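## Task

Scene 2: take the loose end of the green network patch cord and push it into the socket beneath the white label until it clicks and locks, with the plug's latch tab on top. The cord must be at rest shortly after you end the scene, or it counts as a failure.

## Robot and tools

Robot: two UR7e-type arms, left_arm and right_arm, each ending in a two-finger parallel gripper (50 mm max opening). Fingers point along the gripper's own +z and close along its x; a camera block sticks out roughly 10 cm toward the gripper's -y. end_effector_position is the spot between the finger pads; fingertips extend 17.5 mm past it.

Frame: everything (poses, velocities, offsets) uses the scene frame. Origin at table-top height, midway between the nominal arm bases; +z up, +x away from the robot over the table, left_arm sits on +y (base near y +0.447), right_arm on -y (near y -0.385). These are not image left/right.

Command row (shared by execute_actions and move): one flat list of 18 numbers, each in [-1, 1], covering both arms even if one stays still. Order: left dx, dy, dz, rx, ry, rz, left gripper position, force_limit, speed, then the same nine for the right arm. dx..rz are an offset, not a pose: they count from that arm's current Hand target (the last commanded pose shown in results), along scene axes; 1.0 = 0.6 m for dx/dy/dz and 180 degrees for the rotation vector rx/ry/rz, which rotates the hand about its own position. Every row in a list counts from the same starting Hand target, not from the row before, and a repeated offset in a later call moves further again. All six pose numbers 0 means hold/re-request the current Hand target. Gripper numbers are absolute: position +1 fully open, about -0.65 pads touching, -1 to grip (closes until blocked); force_limit -1/0/+1 ≈ 20/102/185 N per pad; speed -1/0/+1 ≈ 20/85/150 mm/s. Resend your last gripper numbers to leave a gripper alone, since 0 is a real command.

execute_actions(actions, cameras): actions is a list of actions; each action is up to 15 rows, one per 1/30 s step, the last row held to fill 15 steps (0.5 s). Images are returned only with an empty list or when cameras names them.

move(target, speed, blend, stop_force, zero, blocking, cameras): straight-line path to one 18-number row or a list of up to 15 rows, same offset meaning. speed in m/s (0.002 to 3.6, default 0.25; turning up to twice that in rad/s), one value or one per target. blend in metres rounds corners in a list. stop_force in N (3 to 120, both arms) ends an arm's path when it feels that much resistance; use it slow, and omit it when backing off a contact. zero resets the force baseline (default true). blocking=false returns early; not allowed with stop_force. Moves cap at 10 s and do not avoid obstacles. Result adds a move: line (done, off_target, moving, held, fault) and limits (paced = pose clipped, held = steps withheld).

wait(seconds 0 to 10), stop() to brake a running move, zoom_image(camera, region [x0,y0,x1,y1] pixels, max 504x504) on the latest image of cam_head_left, cam_head_right, cam_high, cam_low, cam_left_wrist or cam_right_wrist, zero_wrist_force(arm), read_manual(section) for licences only, finished_scene(scene 1 or 2) to end a scene irreversibly.

Results: per arm end_effector_position (m), end_effector_quat_wxyz, velocities, Hand target, joint positions and torques, Wrist force/torque in the gripper's own axes plus a peak line, Tool commands, gripper position_measured (opening ≈ (250 - value) × 0.202 mm) and object_status: 0 moving, 1 blocked while opening, 2 blocked while closing (a grip), 3 reached target or pads met (often nothing held). A firm grip should show 2. Velocities are omitted when joints read 'within noise'. Hands often rest a little short of the Hand target; the next command asks again, or add the missing distance. Orientation commands are clipped to 32 degrees from the measured one per step.

Cautions: arms are stiff; commanding even slightly past a hard contact can trip a force fault (~150 N outside force) or torque fault (wrist joints 26 N m), freezing that arm for 10 s. Approach the port slowly, ideally with stop_force, and back off after latching. Don't let arms or fingers collide with each other, don't drive paths close to an arm's own base, keep objects on the table, don't drop or release moving parts, and avoid hitting fixed fixtures. Holding loads or stretched poses heats motors (MOTOR HOT at 70 °C, brake stop at 85 °C). Confirm the cord is seated and still before finished_scene.

Each tool is called as a command line: name --argument value for each argument, lists and objects as JSON in quotes; but a table of rows of numbers goes row by row, as --pt "numbers of a row", without its own name.

## Session

execute_actions --actions '[]'

Scene clock: 0.00 s.
left_arm: end_effector_position=(+0.1377, +0.0458, +0.2313) position_measured=3 object_status=3 end_effector_quat_wxyz=(+0.071, +0.977, -0.049, +0.194) | right_arm: end_effector_position=(+0.4481, -0.0750, +0.2154) position_measured=3 object_status=3 end_effector_quat_wxyz=(-0.506, -0.470, +0.722, +0.049)
Joint positions: left_arm=[-2.032 -1.893 2.23 -1.886 -1.155 -0.359] | right_arm=[3.897 -2.474 -0.751 -2.54 1.786 -2.124]
Joint velocities: within noise
Joint torques (N m): no reading
Motor temperatures (°C): left_arm=[29 24 22 35 33 32] | right_arm=[27 27 24 32 30 33]
Wrist force (N): no reading
Wrist torque (N m): no reading
Wrist force, peak (N): no reading
Hand target: left_arm +0.1377, +0.0458, +0.2313; +0.071, +0.977, -0.049, +0.194 | right_arm +0.4481, -0.0750, +0.2154; -0.506, -0.470, +0.722, +0.049
Tool commands: left_gripper/position=+1.0 left_gripper/force_limit=+1.0 left_gripper/speed=+1.0 right_gripper/position=+1.0 right_gripper/force_limit=+1.0 right_gripper/speed=+1.0
camera_calibration:
cam_left_wrist: T_world_to_cam=[[0.924232, -0.0620926, 0.376748, -0.204704], [-0.239056, -0.863478, 0.444138, -0.013191], [0.297736, -0.50055, -0.812898, 0.302911], [0, 0, 0, 1]] pos_world=[0.0958528, 0.127521, 0.329216]
cam_right_wrist: T_world_to_cam=[[-0.046166, -0.71714, 0.695398, -0.172581], [-0.326049, 0.668833, 0.668098, 0.066909], [-0.944225, -0.195891, -0.2647, 0.592949], [0, 0, 0, 1]] pos_world=[0.573725, -0.0523628, 0.232265]

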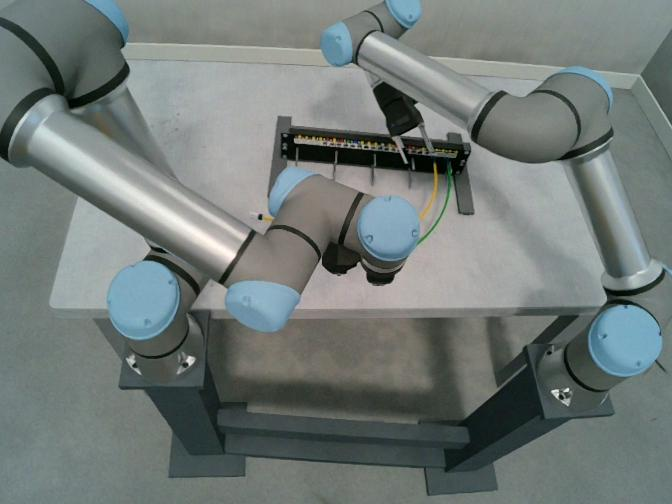

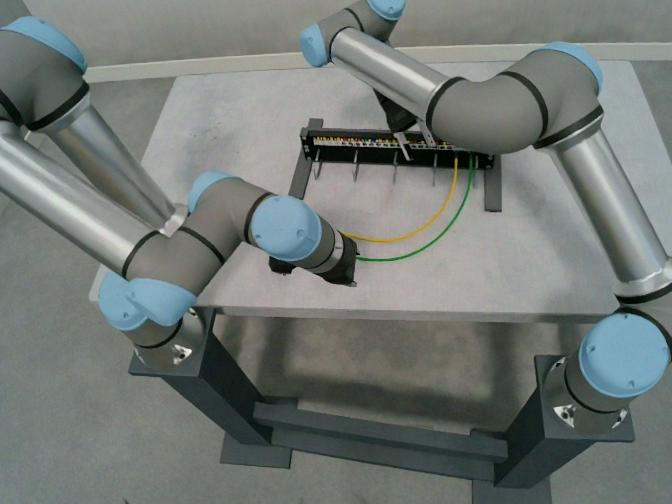

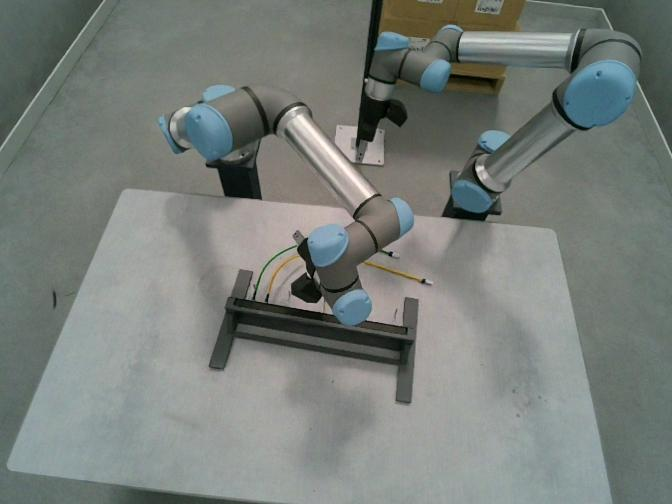

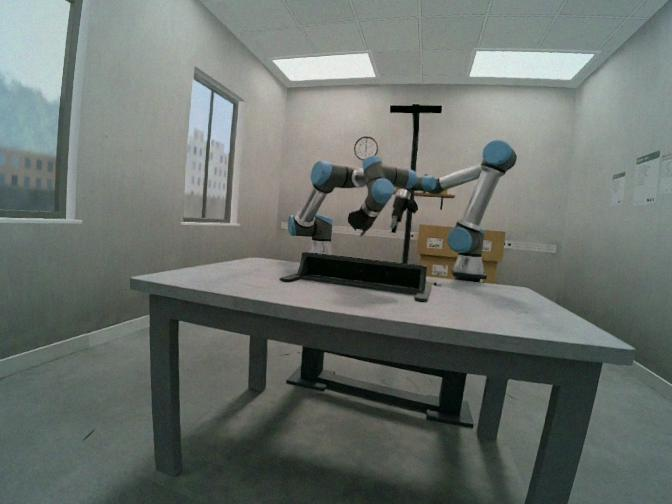

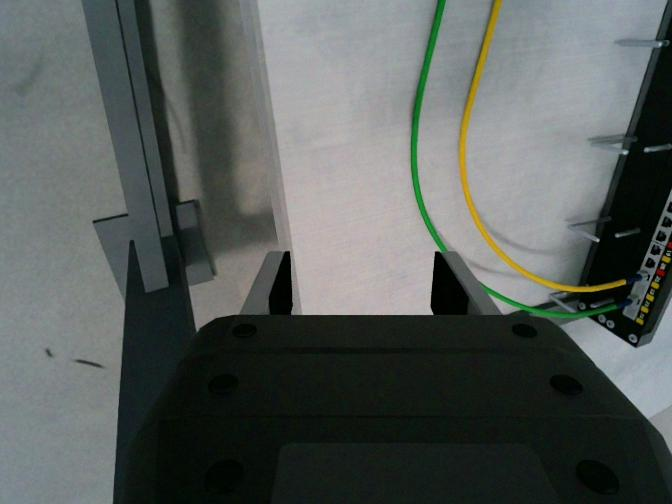

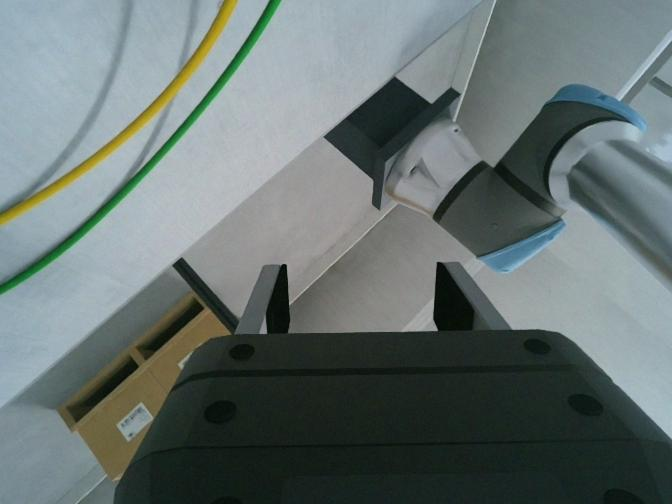

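move --target '[0.2705,0.3403,0.1145,-0.0628,0.1352,0.5235,1,1,1, -0.147,-0.125,0.14,-0.3534,-0.2911,-0.7591,1,1,1]' --speed 0.4 --cameras '["all"]'

Scene clock: 30.03 s.
left_arm: end_effector_position=(+0.3000, +0.2499, +0.2999) position_measured=3 object_status=3 end_effector_quat_wxyz=(+0.000, +0.707, +0.707, +0.000) | right_arm: end_effector_position=(+0.3599, -0.1500, +0.2994) position_measured=3 object_status=3 end_effector_quat_wxyz=(+0.001, +0.707, +0.707, +0.000)
Joint positions: left_arm=[-1.167 -2.112 2.118 -1.577 -1.57 -1.16] | right_arm=[4.031 -1.422 -1.87 -1.42 1.569 0.861]
Joint torques (N m): left_arm=[12.13 5.1 -32.03 -0.85 -2.13 -1.82] | right_arm=[11.38 22.79 23.93 1.01 -2.52 2.56]
Wrist force (N): left_arm=[-0.8 -0.4 1.4] | right_arm=[1.5 1.4 0.7]
Wrist torque (N m): left_arm=[-0.17 0.34 0.12] | right_arm=[0.24 -0.40 0.07]
Wrist force, peak (N): left_arm=[-1.2 -0.3 1.5] | right_arm=[1.6 1.4 0.9]
Hand target: left_arm +0.3000, +0.2499, +0.3000; +0.000, +0.707, +0.707, +0.000 | right_arm +0.3599, -0.1500, +0.2994; +0.001, +0.707, +0.707, +0.000
Off the commanded pose: left_arm 0.000 m, 0 deg | right_arm 0.000 m, 0 deg.
move: done
camera_calibration:
cam_left_wrist: T_world_to_cam=[[-0.00792332, 0.999925, -0.00931873, -0.237864], [0.933279, 0.0107408, 0.358992, -0.373255], [0.359065, -0.00585257, -0.933294, 0.306745], [0, 0, 0, 1]] pos_world=[0.236325, 0.243651, 0.418063]
cam_right_wrist: T_world_to_cam=[[0.0127267, 0.999874, 0.0095172, 0.152841], [0.939946, -0.0152096, 0.340984, -0.428002], [0.341085, 0.00460605, -0.940021, 0.286945], [0, 0, 0, 1]] pos_world=[0.302481, -0.160653, 0.414221]

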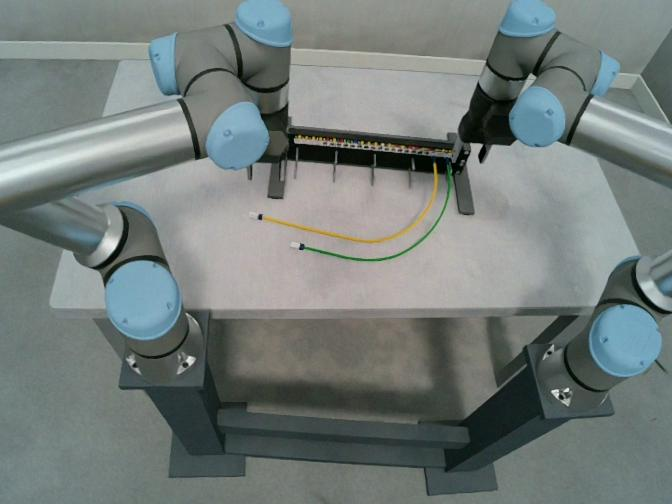

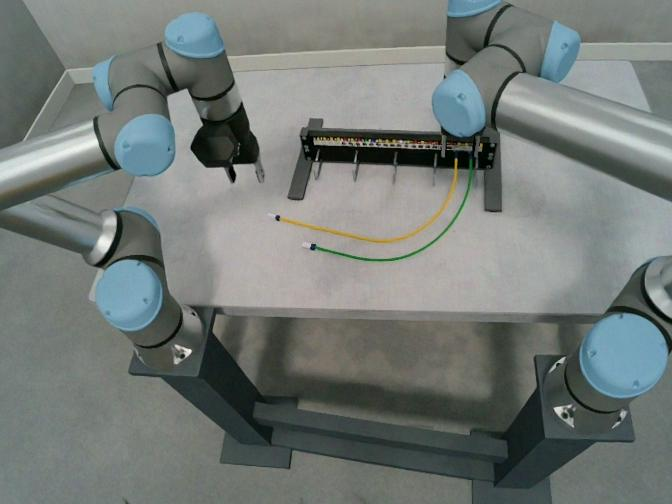

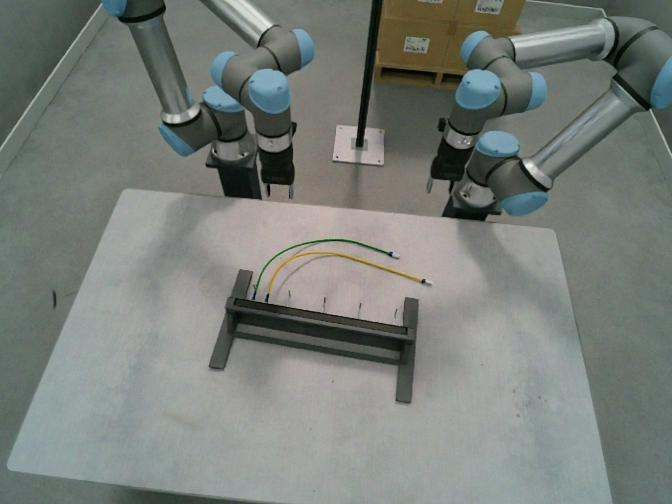

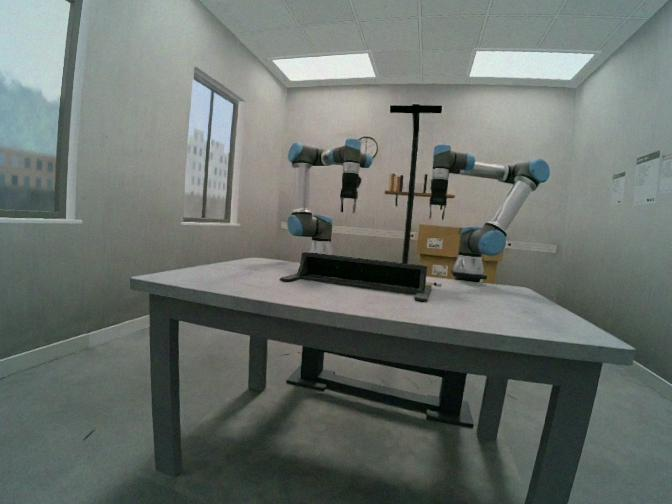

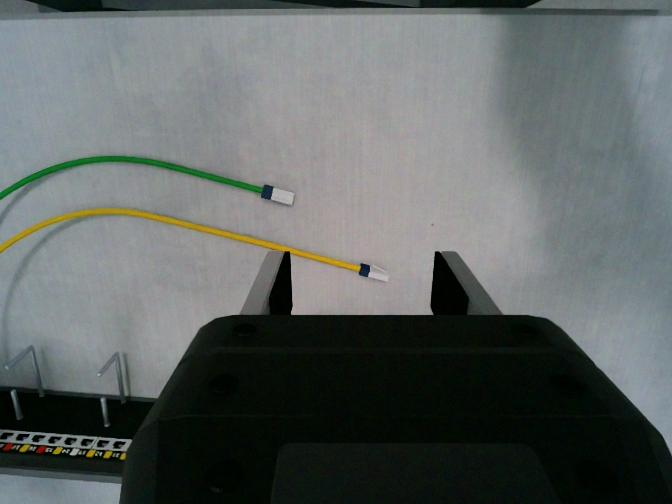

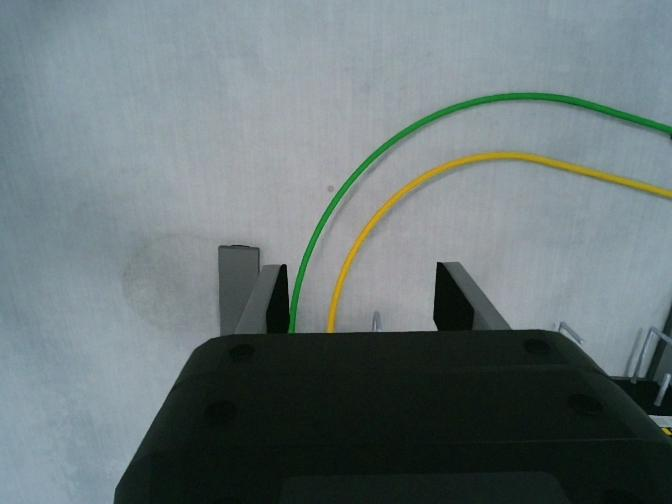

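zoom_image --camera "cam_left_wrist" --region '[240, 160, 400, 300]'

zoom_image --camera "cam_left_wrist" --region '[0, 400, 140, 490]'

zoom_image --camera "cam_head_right" --region '[290, 110, 510, 190]'

zoom_image --camera "cam_head_left" --region '[270, 110, 480, 190]'

Scaled by 3.150.

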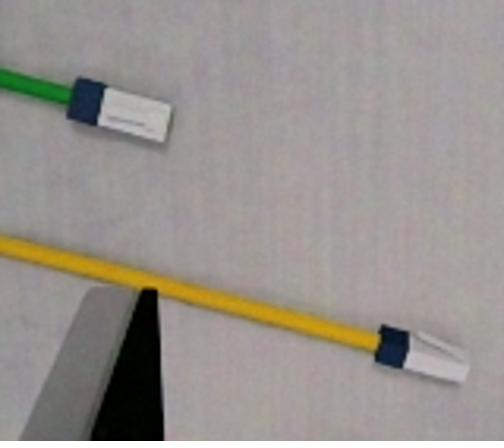

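Scaled by 3.600.

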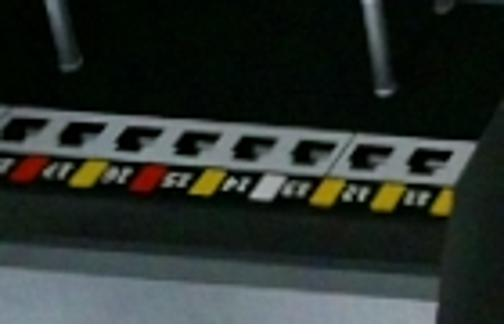

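Scaled by 2.291.

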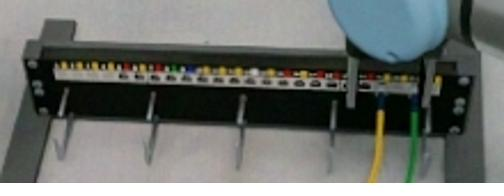

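Scaled by 2.400.

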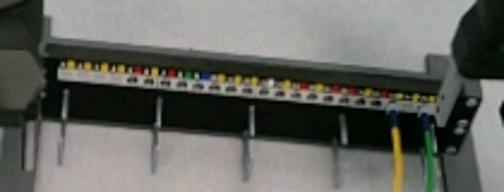

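move --target '[0.1283,-0.1,-0.3667,0,0,0,1,1,1, 0.215,0.0267,-0.2523,0.1636,-0.2714,0.3188,1,1,1]' --speed 0.3 --cameras '["cam_left_wrist","cam_right_wrist"]'

zoom_image --camera "cam_left_wrist" --region '[200, 60, 460, 280]'

zoom_image --camera "cam_right_wrist" --region '[100, 160, 400, 320]'

Scene clock: 92.40 s.
left_arm: end_effector_position=(+0.3769, +0.1899, +0.0800) position_measured=3 object_status=3 end_effector_quat_wxyz=(+0.000, +0.707, +0.707, +0.000) | right_arm: end_effector_position=(+0.4888, -0.1340, +0.1481) position_measured=3 object_status=3 end_effector_quat_wxyz=(+0.111, +0.213, +0.863, +0.444)
Joint positions: left_arm=[-1.041 -1.554 2.36 -2.378 -1.57 -1.034] | right_arm=[3.655 -1.993 -2.322 0.46 2.048 -0.38]
Joint torques (N m): left_arm=[13.69 -14.16 -24.71 -5.02 -2.18 1.14] | right_arm=[-8.82 23.69 19.74 5.28 3.03 -2.46]
Wrist force (N): left_arm=[-1.4 -0.5 1.2] | right_arm=[1.9 0.9 -0.1]
Wrist torque (N m): left_arm=[-0.21 0.44 -0.01] | right_arm=[0.11 -0.39 0.09]
Wrist force, peak (N): left_arm=[-1.7 0.0 1.8] | right_arm=[2.2 1.0 -0.1]
Hand target: left_arm +0.3770, +0.1899, +0.0799; +0.000, +0.707, +0.707, +0.000 | right_arm +0.4889, -0.1340, +0.1480; +0.111, +0.213, +0.863, +0.444
Off the commanded pose: left_arm 0.000 m, 0 deg | right_arm 0.000 m, 0 deg.
move: done
camera_calibration:
cam_left_wrist: T_world_to_cam=[[-0.00801682, 0.999924, -0.00935418, -0.179372], [0.933278, 0.0108408, 0.358991, -0.365514], [0.359065, -0.00585209, -0.933294, 0.0734221], [0, 0, 0, 1]] pos_world=[0.313325, 0.183751, 0.198063]
cam_right_wrist: T_world_to_cam=[[-0.885249, 0.464879, 0.0148489, 0.503136], [0.13785, 0.231743, 0.96296, -0.164309], [0.444219, 0.854507, -0.269234, 0.0648442], [0, 0, 0, 1]] pos_world=[0.439246, -0.25123, 0.168211]
Images, in order (width x height): cam_left_wrist 672x504, cam_right_wrist 672x504.

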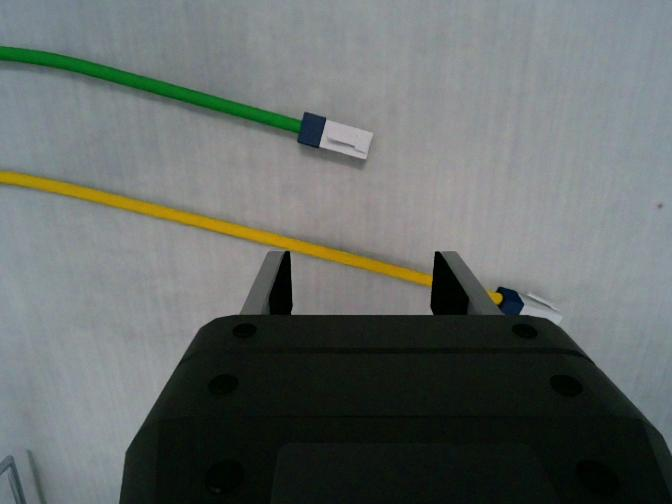

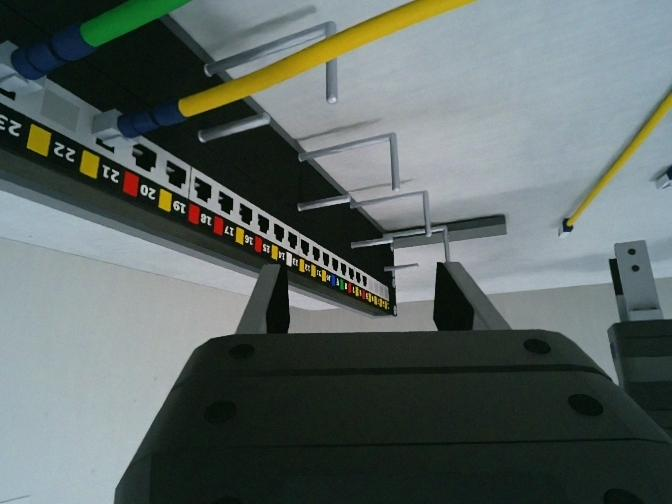

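Scaled by 1.938.

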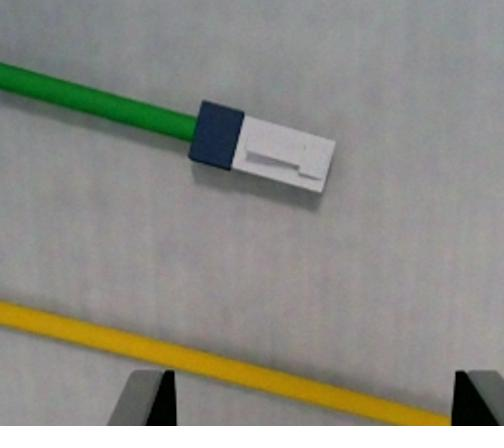

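Scaled by 1.680.

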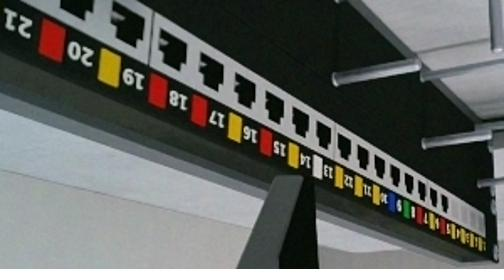

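zoom_image --camera "cam_left_wrist" --region '[290, 100, 390, 170]'

zoom_image --camera "cam_right_wrist" --region '[330, 255, 410, 325]'

zoom_image --camera "cam_right_wrist" --region '[250, 210, 330, 280]'

zoom_image --camera "cam_right_wrist" --region '[0, 70, 140, 190]'

Scaled by 5.040.

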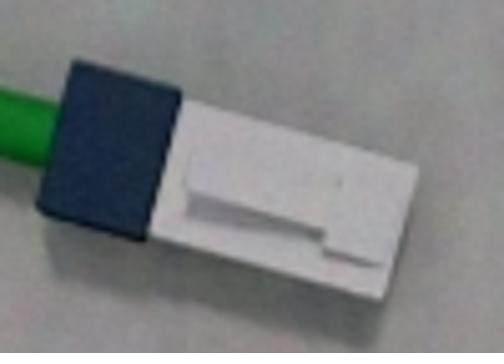

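Scaled by 6.300.

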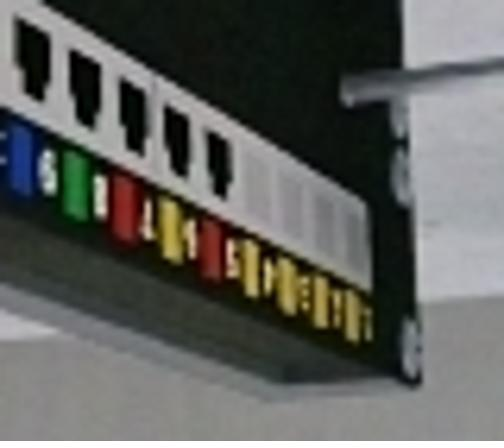

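Scaled by 6.300.

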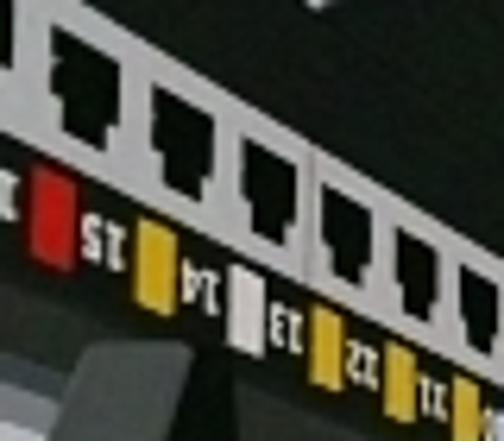

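Scaled by 3.600.

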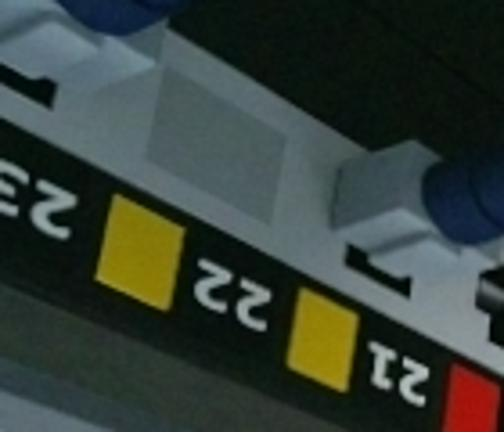

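move --target '[-0.0805,-0.0317,-0.0583,0,0,0.4206,1,1,1, 0,0,0,0,0,0,1,1,1]' --speed 0.3 --cameras '["cam_left_wrist"]'

zoom_image --camera "cam_left_wrist" --region '[230, 180, 460, 330]'

Scene clock: 154.90 s.
left_arm: end_effector_position=(+0.3287, +0.1709, +0.0450) position_measured=3 object_status=3 end_effector_quat_wxyz=(+0.000, +0.124, +0.992, +0.000) end_effector_velocity=(+0.000, +0.000, +0.000) end_effector_angular_velocity=(+0.001, -0.001, +0.004) | right_arm: end_effector_position=(+0.4889, -0.1340, +0.1480) position_measured=3 object_status=3 end_effector_quat_wxyz=(+0.111, +0.213, +0.863, +0.444)
Joint positions: left_arm=[-1.182 -1.512 2.455 -2.513 -1.571 -2.496] | right_arm=[3.655 -1.994 -2.322 0.461 2.049 -0.38]
Joint velocities: left_arm=[0 0 0 0 0.001 -0.005] | right_arm=[within noise]
Joint torques (N m): left_arm=[-14.66 -12.52 -8.38 -5.05 1.88 -2.04] | right_arm=[-9.88 21.96 18.95 5.29 3.18 -2.65]
Wrist force (N): left_arm=[-0.8 -0.5 0.6] | right_arm=[2.2 1.1 -0.2]
Wrist torque (N m): left_arm=[-0.20 0.33 0.13] | right_arm=[0.14 -0.44 0.09]
Wrist force, peak (N): left_arm=[-1.8 -0.4 1.1] | right_arm=[2.2 1.2 -0.1]
Hand target: left_arm +0.3287, +0.1709, +0.0450; +0.000, +0.124, +0.992, +0.000 | right_arm +0.4889, -0.1340, +0.1480; +0.111, +0.213, +0.863, +0.444
Off the commanded pose: left_arm 0.000 m, 0 deg | right_arm 0.000 m, 0 deg.
move: done
camera_calibration:
cam_left_wrist: T_world_to_cam=[[-0.970896, 0.23932, -0.00930826, 0.285473], [0.220135, 0.907023, 0.358956, -0.226439], [0.0943484, 0.34646, -0.933308, 0.0847779], [0, 0, 0, 1]] pos_world=[0.319013, 0.107694, 0.163063]
Images, in order (width x height): cam_left_wrist 672x504.

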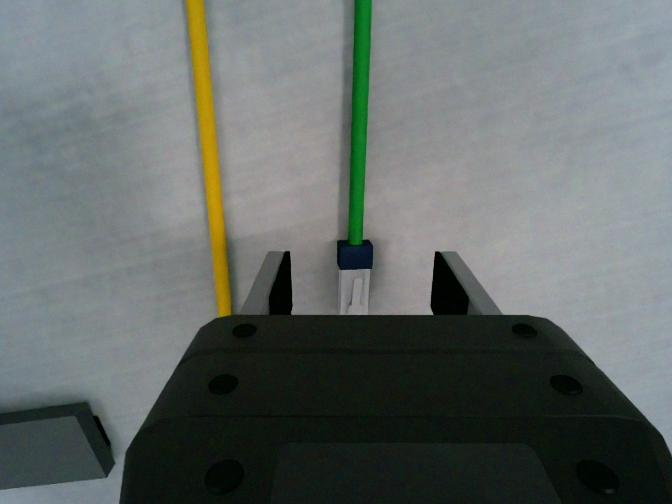

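Scaled by 2.191.

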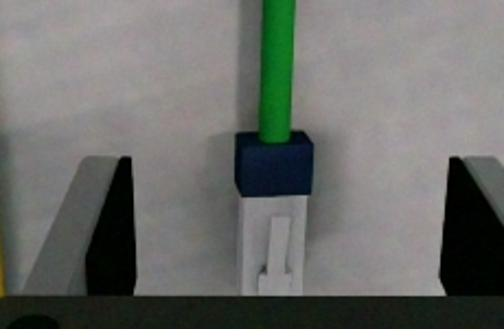

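zoom_image --camera "cam_left_wrist" --region '[325, 230, 385, 320]'

zoom_image --camera "cam_left_wrist" --region '[325, 230, 385, 275]'

Scaled by 5.600.

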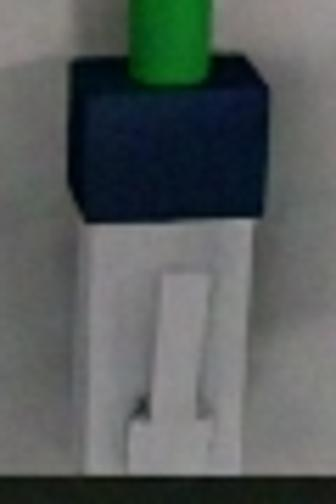

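Scaled by 8.400.

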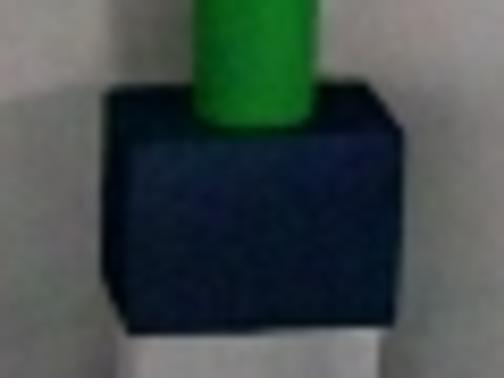

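move --target '[-0.0043,0.0008,-0.02,-0.0156,-0.0533,-0.0111,0.15,-0.05,-0.5, 0,0,0,0,0,0,1,1,1]' --speed 0.1 --cameras '["cam_left_wrist"]'

zoom_image --camera "cam_left_wrist" --region '[250, 200, 430, 320]'

move --target '[0,0,-0.0367,0,0,0,0.15,-0.05,-0.5, 0,0,0,0,0,0,1,1,1]' --speed 0.01 --stop_force 4 --cameras '["cam_left_wrist","cam_right_wrist"]'

zoom_image --camera "cam_left_wrist" --region '[250, 200, 430, 320]'

zoom_image --camera "cam_right_wrist" --region '[540, 120, 672, 320]'

Scene clock: 213.83 s.
left_arm: end_effector_position=(+0.3261, +0.1714, +0.0330) position_measured=130 object_status=3 end_effector_quat_wxyz=(+0.086, +0.141, +0.986, -0.014) | right_arm: end_effector_position=(+0.4889, -0.1340, +0.1480) position_measured=3 object_status=3 end_effector_quat_wxyz=(+0.111, +0.213, +0.863, +0.444)
Joint positions: left_arm=[-1.296 -1.519 2.584 -2.732 -1.425 -2.569] | right_arm=[3.655 -1.994 -2.322 0.461 2.049 -0.38]
Joint torques (N m): left_arm=[-14.23 -9.78 -6.34 -5.29 2.34 -1.56] | right_arm=[-9.4 22.99 19.36 5.27 3.04 -1.98]
Wrist force (N): left_arm=[-1.0 -0.2 1.5] | right_arm=[2.2 0.9 -0.3]
Wrist torque (N m): left_arm=[-0.15 0.44 0.20] | right_arm=[0.12 -0.42 0.09]
Wrist force, peak (N): left_arm=[-1.0 -0.2 1.5] | right_arm=[2.4 0.9 -0.2]
Hand target: left_arm +0.3261, +0.1714, +0.0330; +0.086, +0.141, +0.986, -0.014 | right_arm +0.4889, -0.1340, +0.1480; +0.111, +0.213, +0.863, +0.444
Off the commanded pose: left_arm 0.000 m, 0 deg | right_arm 0.000 m, 0 deg.
move: done
camera_calibration:
cam_left_wrist: T_world_to_cam=[[-0.94603, 0.267807, -0.182502, 0.275458], [0.192389, 0.917264, 0.348731, -0.214386], [0.260795, 0.294799, -0.919282, 0.027782], [0, 0, 0, 1]] pos_world=[0.294592, 0.114689, 0.150574]
Images, in order (width x height): cam_left_wrist 672x504.

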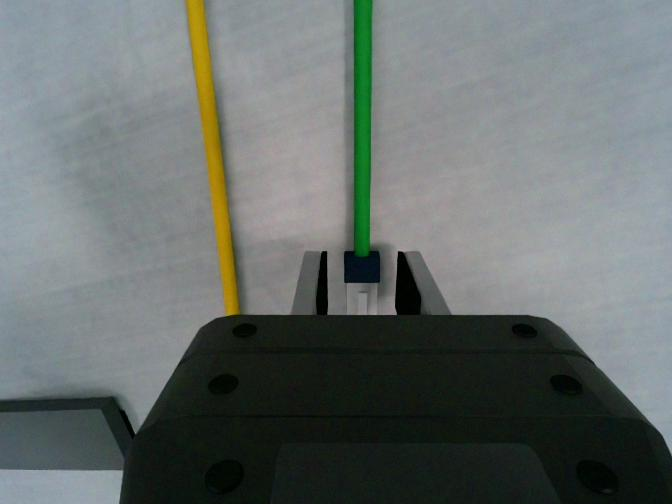

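Scaled by 2.800.

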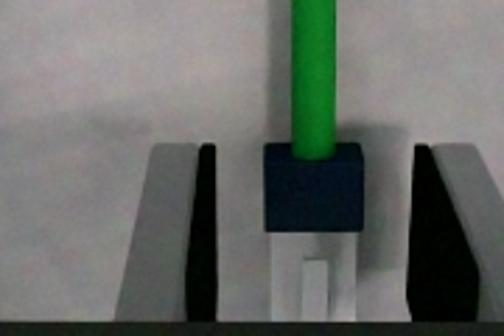

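Scene clock: 216.37 s.
left_arm: end_effector_position=(+0.3261, +0.1714, +0.0206) position_measured=130 object_status=3 end_effector_quat_wxyz=(+0.086, +0.141, +0.986, -0.014) | right_arm: end_effector_position=(+0.4889, -0.1340, +0.1480) position_measured=3 object_status=3 end_effector_quat_wxyz=(+0.111, +0.213, +0.863, +0.444)
Joint positions: left_arm=[-1.297 -1.47 2.594 -2.792 -1.425 -2.569] | right_arm=[3.655 -1.994 -2.322 0.461 2.049 -0.38]
Joint torques (N m): left_arm=[-10.93 -24.78 -19.85 -2 -1.67 -1.45] | right_arm=[-9.67 22.6 19.37 5.07 3.01 -1.82]
Wrist force (N): left_arm=[-1.1 0.0 0.7] | right_arm=[2.0 1.1 -0.2]
Wrist torque (N m): left_arm=[-0.12 0.46 0.20] | right_arm=[0.15 -0.40 0.09]
Wrist force, peak (N): left_arm=[-0.7 9.9 -46.7] | right_arm=[2.3 0.9 -0.2]
Hand target: left_arm +0.3261, +0.1714, +0.0206; +0.086, +0.141, +0.986, -0.014 (not the last commanded pose) | right_arm +0.4889, -0.1340, +0.1480; +0.111, +0.213, +0.863, +0.444
Off the commanded pose: left_arm 0.010 m, 0 deg | right_arm 0.000 m, 0 deg.
move: contact (left_arm)
camera_calibration:
cam_left_wrist: T_world_to_cam=[[-0.945984, 0.267871, -0.182645, 0.273118], [0.192371, 0.917221, 0.348855, -0.210084], [0.260974, 0.294875, -0.919207, 0.0164287], [0, 0, 0, 1]] pos_world=[0.294492, 0.114689, 0.138274]
cam_right_wrist: T_world_to_cam=[[-0.885317, 0.464752, 0.0148464, 0.503135], [0.137724, 0.23159, 0.963015, -0.164206], [0.444125, 0.854618, -0.269038, 0.0648542], [0, 0, 0, 1]] pos_world=[0.439246, -0.25123, 0.168111]
Images, in order (width x height): cam_left_wrist 672x504, cam_right_wrist 672x504.

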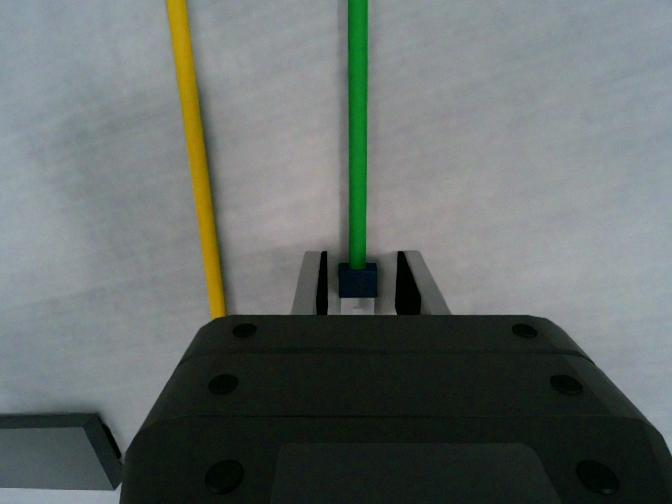

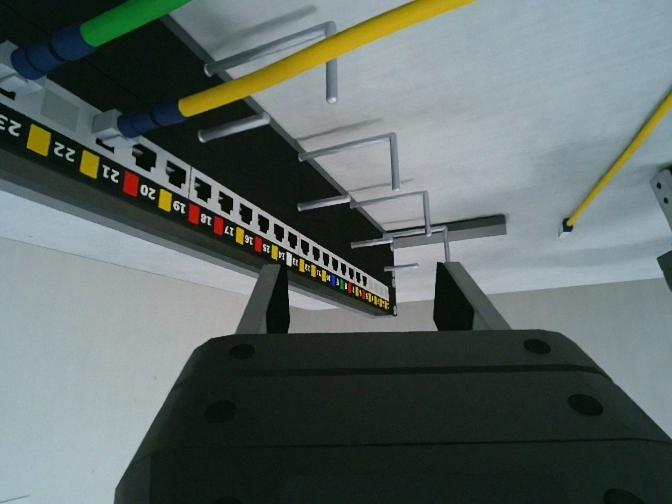

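Scaled by 2.800.

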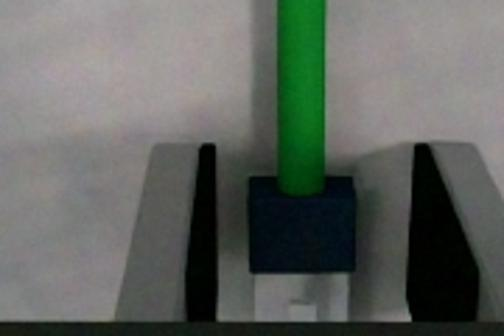

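Scaled by 2.520.

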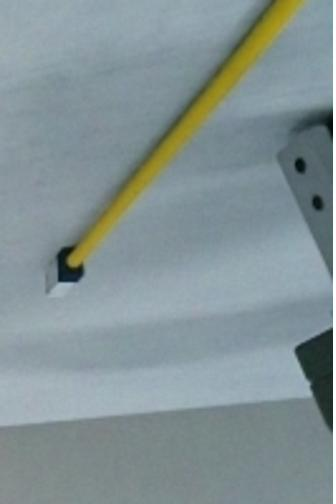

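move --pt "0.0018 -0.0032 0.001 0 0 0 0.15 -0.05 -0.5 0 0 0 0 0 0 1 1 1" --pt "0.0018 -0.0032 0.0003 0 0 0 -1 -0.05 -0.9 0 0 0 0 0 0 1 1 1" --speed 0.01

move --target '[0,0,0.05,0,0,0,-1,-0.05,-0.9, 0,0,0,0,0,0,1,1,1]' --speed 0.05 --cameras '["cam_left_wrist","cam_right_wrist"]'

zoom_image --camera "cam_left_wrist" --region '[280, 220, 430, 320]'

Scene clock: 234.63 s.
left_arm: end_effector_position=(+0.3271, +0.1695, +0.0208) position_measured=198 object_status=2 end_effector_quat_wxyz=(+0.086, +0.141, +0.986, -0.014) | right_arm: end_effector_position=(+0.4889, -0.1340, +0.1480) position_measured=3 object_status=3 end_effector_quat_wxyz=(+0.111, +0.213, +0.863, +0.444)
Joint positions: left_arm=[-1.295 -1.466 2.588 -2.79 -1.425 -2.567] | right_arm=[3.655 -1.994 -2.322 0.461 2.049 -0.38]
Joint torques (N m): left_arm=[12.31 -12 -19.94 -5.24 -1.64 1.3] | right_arm=[-9.34 22.94 20.24 5.19 2.95 -1.56]
Wrist force (N): left_arm=[-0.6 -0.3 0.7] | right_arm=[1.9 1.0 -0.3]
Wrist torque (N m): left_arm=[-0.16 0.39 0.02] | right_arm=[0.12 -0.39 0.09]
Wrist force, peak (N): left_arm=[-1.4 0.1 0.7] | right_arm=[2.3 0.9 -0.4]
Hand target: left_arm +0.3271, +0.1695, +0.0208; +0.086, +0.141, +0.986, -0.014 | right_arm +0.4889, -0.1340, +0.1480; +0.111, +0.213, +0.863, +0.444
Off the commanded pose: left_arm 0.000 m, 0 deg | right_arm 0.000 m, 0 deg.
move: done

Scene clock: 235.83 s.
left_arm: end_effector_position=(+0.3272, +0.1695, +0.0508) position_measured=198 object_status=2 end_effector_quat_wxyz=(+0.086, +0.141, +0.986, -0.014) | right_arm: end_effector_position=(+0.4889, -0.1340, +0.1480) position_measured=3 object_status=3 end_effector_quat_wxyz=(+0.111, +0.213, +0.863, +0.444)
Joint positions: left_arm=[-1.295 -1.58 2.56 -2.648 -1.425 -2.567] | right_arm=[3.655 -1.994 -2.322 0.461 2.049 -0.38]
Joint torques (N m): left_arm=[-14.25 -20.98 -22.93 -1.2 -0.59 -1.84] | right_arm=[-10.8 22 19.48 5.3 3.04 -1.55]
Wrist force (N): left_arm=[-0.9 0.1 1.1] | right_arm=[2.0 1.0 -0.1]
Wrist torque (N m): left_arm=[-0.12 0.41 0.09] | right_arm=[0.14 -0.41 0.10]
Wrist force, peak (N): left_arm=[-1.2 0.1 1.4] | right_arm=[2.2 1.3 0.0]
Hand target: left_arm +0.3271, +0.1695, +0.0508; +0.086, +0.141, +0.986, -0.014 | right_arm +0.4889, -0.1340, +0.1480; +0.111, +0.213, +0.863, +0.444
Off the commanded pose: left_arm 0.000 m, 0 deg | right_arm 0.000 m, 0 deg.
move: done
camera_calibration:
cam_left_wrist: T_world_to_cam=[[-0.946029, 0.267723, -0.182631, 0.280193], [0.192268, 0.917291, 0.348726, -0.21901], [0.260888, 0.294791, -0.919258, 0.0444139], [0, 0, 0, 1]] pos_world=[0.295592, 0.112789, 0.168374]
cam_right_wrist: T_world_to_cam=[[-0.885317, 0.464752, 0.0148464, 0.503135], [0.137724, 0.23159, 0.963015, -0.164206], [0.444125, 0.854618, -0.269038, 0.0648542], [0, 0, 0, 1]] pos_world=[0.439246, -0.25123, 0.168111]
Images, in order (width x height): cam_left_wrist 672x504, cam_right_wrist 672x504.

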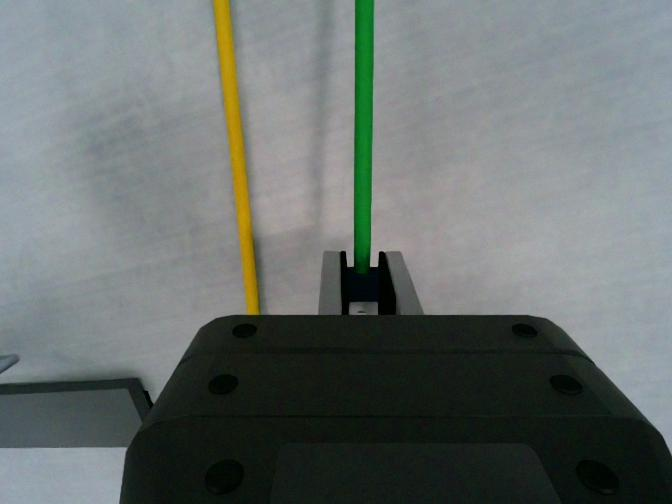

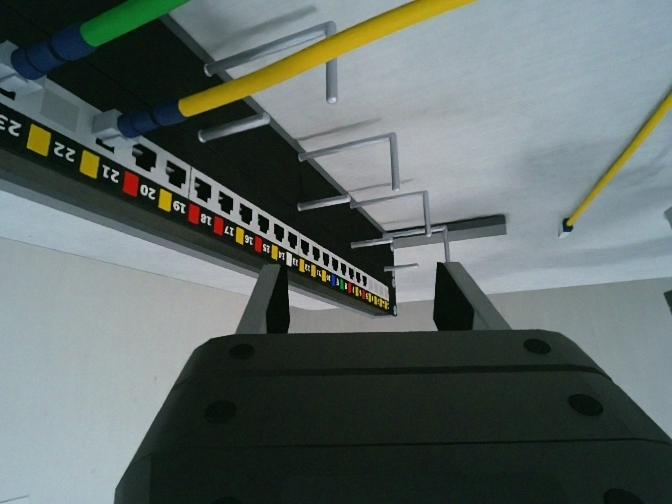

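Scaled by 3.360.

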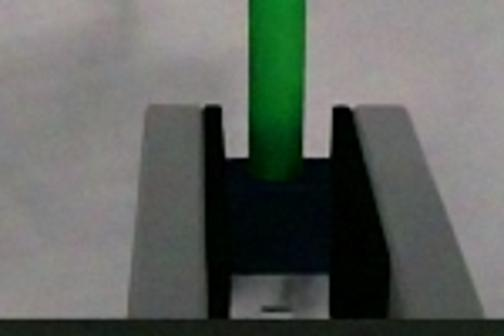

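move --pt "0.06 -0.10 0.132 0.0396 -0.0065 -0.4532 -1 -0.05 -0.9 0 0 0 0 0 0 1 1 1" --pt "0.1382 -0.3975 0.132 0.0791 -0.0129 -0.9063 -1 -0.05 -0.9 0 0 0 0 0 0 1 1 1" --speed 0.35 --blend 0.03 --cameras '["cam_left_wrist","cam_right_wrist"]'

zoom_image --camera "cam_right_wrist" --region '[290, 140, 450, 260]'

Scene clock: 256.43 s.
left_arm: end_effector_position=(+0.4100, -0.0690, +0.1300) position_measured=198 object_status=2 end_effector_quat_wxyz=(+0.000, +1.000, +0.000, +0.000) end_effector_velocity=(-0.001, -0.001, +0.000) end_effector_angular_velocity=(+0.001, +0.000, -0.007) | right_arm: end_effector_position=(+0.4889, -0.1340, +0.1480) position_measured=3 object_status=3 end_effector_quat_wxyz=(+0.111, +0.213, +0.863, +0.444)
Joint positions: left_arm=[-1.211 -1.169 1.702 -2.105 -1.571 0.367] | right_arm=[3.655 -1.994 -2.322 0.461 2.049 -0.38]
Joint velocities: left_arm=[-0.002 0.001 -0.002 0.002 0 0.005] | right_arm=[within noise]
Joint torques (N m): left_arm=[-9.43 -34.57 -28.1 -0.9 -1.89 1.13] | right_arm=[-8.35 23.19 17.68 5.26 2.95 -1.08]
Wrist force (N): left_arm=[-1.1 0.4 0.5] | right_arm=[2.1 0.9 -0.3]
Wrist torque (N m): left_arm=[-0.02 0.38 -0.05] | right_arm=[0.12 -0.41 0.09]
Wrist force, peak (N): left_arm=[-1.5 0.4 1.5] | right_arm=[2.2 1.2 -0.1]
Hand target: left_arm +0.4101, -0.0690, +0.1300; +0.000, +1.000, +0.000, +0.000 | right_arm +0.4889, -0.1340, +0.1480; +0.111, +0.213, +0.863, +0.444
Off the commanded pose: left_arm 0.000 m, 0 deg | right_arm 0.000 m, 0 deg.
move: done
camera_calibration:
cam_left_wrist: T_world_to_cam=[[0.999925, 0.00821272, -0.00911326, -0.401415], [0.0109396, -0.933116, 0.359408, -0.0985405], [-0.00555202, -0.359481, -0.933136, 0.231803], [0, 0, 0, 1]] pos_world=[0.40375, -0.00532419, 0.248062]
cam_right_wrist: T_world_to_cam=[[-0.885317, 0.464752, 0.0148464, 0.503135], [0.137724, 0.23159, 0.963015, -0.164206], [0.444125, 0.854618, -0.269038, 0.0648542], [0, 0, 0, 1]] pos_world=[0.439246, -0.25123, 0.168111]
Images, in order (width x height): cam_left_wrist 672x504, cam_right_wrist 672x504.

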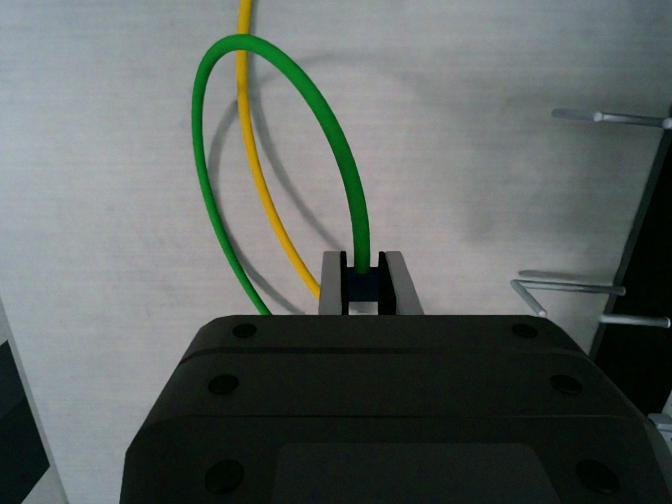

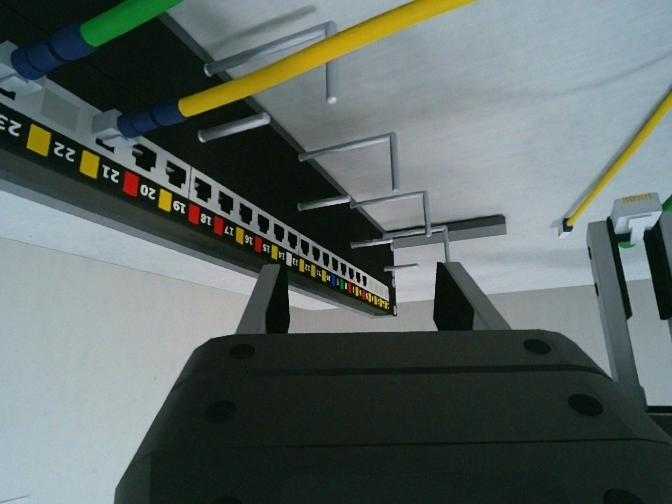

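Scaled by 3.150.

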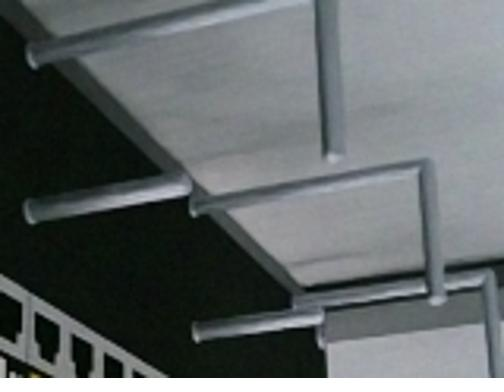

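move --target '[0.1,0,0,0,0,0,-1,-0.05,-0.9, 0,0,0,0,0,0,1,1,1]' --speed 0.2 --cameras '["cam_right_wrist"]'

zoom_image --camera "cam_right_wrist" --region '[480, 170, 580, 245]'

zoom_image --camera "cam_right_wrist" --region '[440, 160, 600, 320]'

Scene clock: 266.60 s.
left_arm: end_effector_position=(+0.4700, -0.0690, +0.1300) position_measured=198 object_status=2 end_effector_quat_wxyz=(+0.000, +1.000, +0.000, +0.000) | right_arm: end_effector_position=(+0.4889, -0.1340, +0.1480) position_measured=3 object_status=3 end_effector_quat_wxyz=(+0.111, +0.213, +0.863, +0.444)
Joint positions: left_arm=[-1.122 -1.095 1.589 -2.066 -1.571 0.456] | right_arm=[3.655 -1.994 -2.322 0.461 2.049 -0.38]
Joint torques (N m): left_arm=[12.06 -37.6 -29.65 -0.94 -2.16 1.18] | right_arm=[-10.34 22.51 20.1 5.25 3.27 -0.53]
Wrist force (N): left_arm=[-1.3 0.6 1.2] | right_arm=[2.2 1.0 -0.3]
Wrist torque (N m): left_arm=[-0.06 0.41 -0.07] | right_arm=[0.13 -0.44 0.10]
Wrist force, peak (N): left_arm=[-2.2 0.3 0.8] | right_arm=[2.3 1.1 0.0]
Hand target: left_arm +0.4701, -0.0690, +0.1300; +0.000, +1.000, +0.000, +0.000 | right_arm +0.4889, -0.1340, +0.1480; +0.111, +0.213, +0.863, +0.444
Off the commanded pose: left_arm 0.000 m, 0 deg | right_arm 0.000 m, 0 deg.
move: done
camera_calibration:
cam_right_wrist: T_world_to_cam=[[-0.885317, 0.464752, 0.0148464, 0.503135], [0.137724, 0.23159, 0.963015, -0.164206], [0.444125, 0.854618, -0.269038, 0.0648542], [0, 0, 0, 1]] pos_world=[0.439246, -0.25123, 0.168111]
Images, in order (width x height): cam_right_wrist 672x504.

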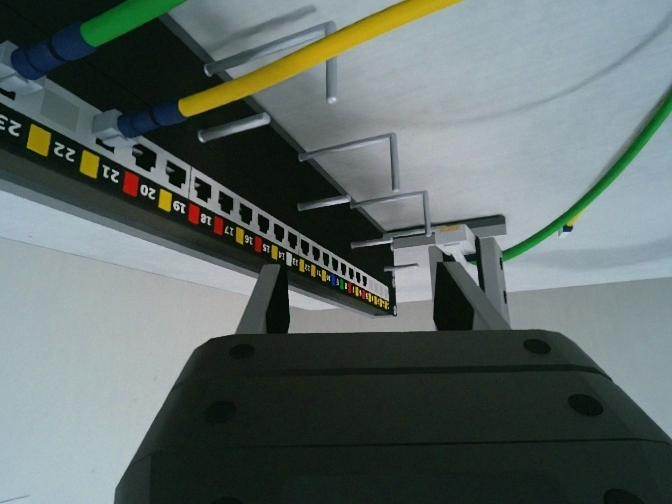

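Scaled by 5.040.

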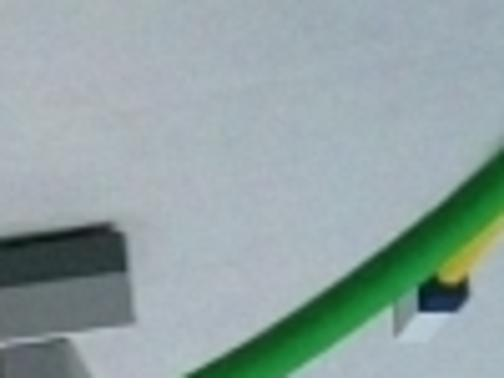

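Scaled by 3.150.

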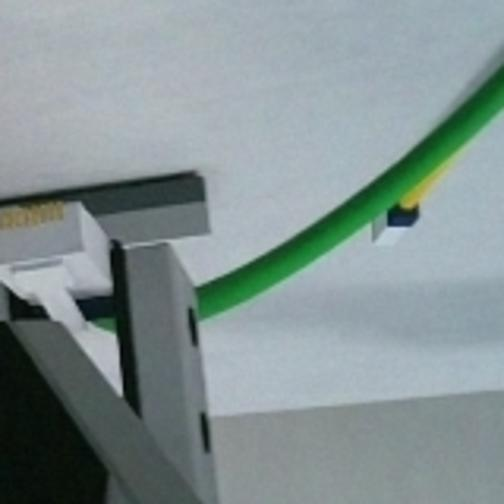

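zoom_image --camera "cam_right_wrist" --region '[410, 205, 520, 290]'

zoom_image --camera "cam_right_wrist" --region '[425, 218, 485, 263]'

Scaled by 4.582.

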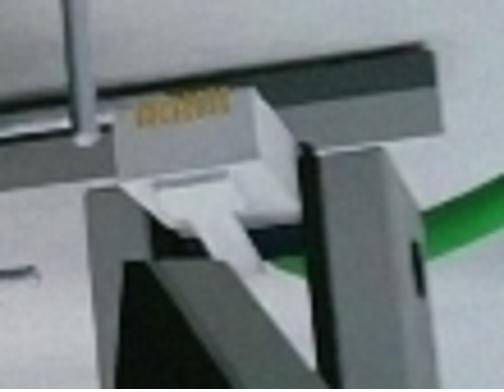

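Scaled by 8.400.

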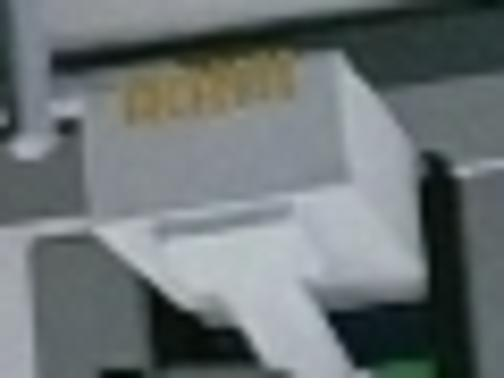

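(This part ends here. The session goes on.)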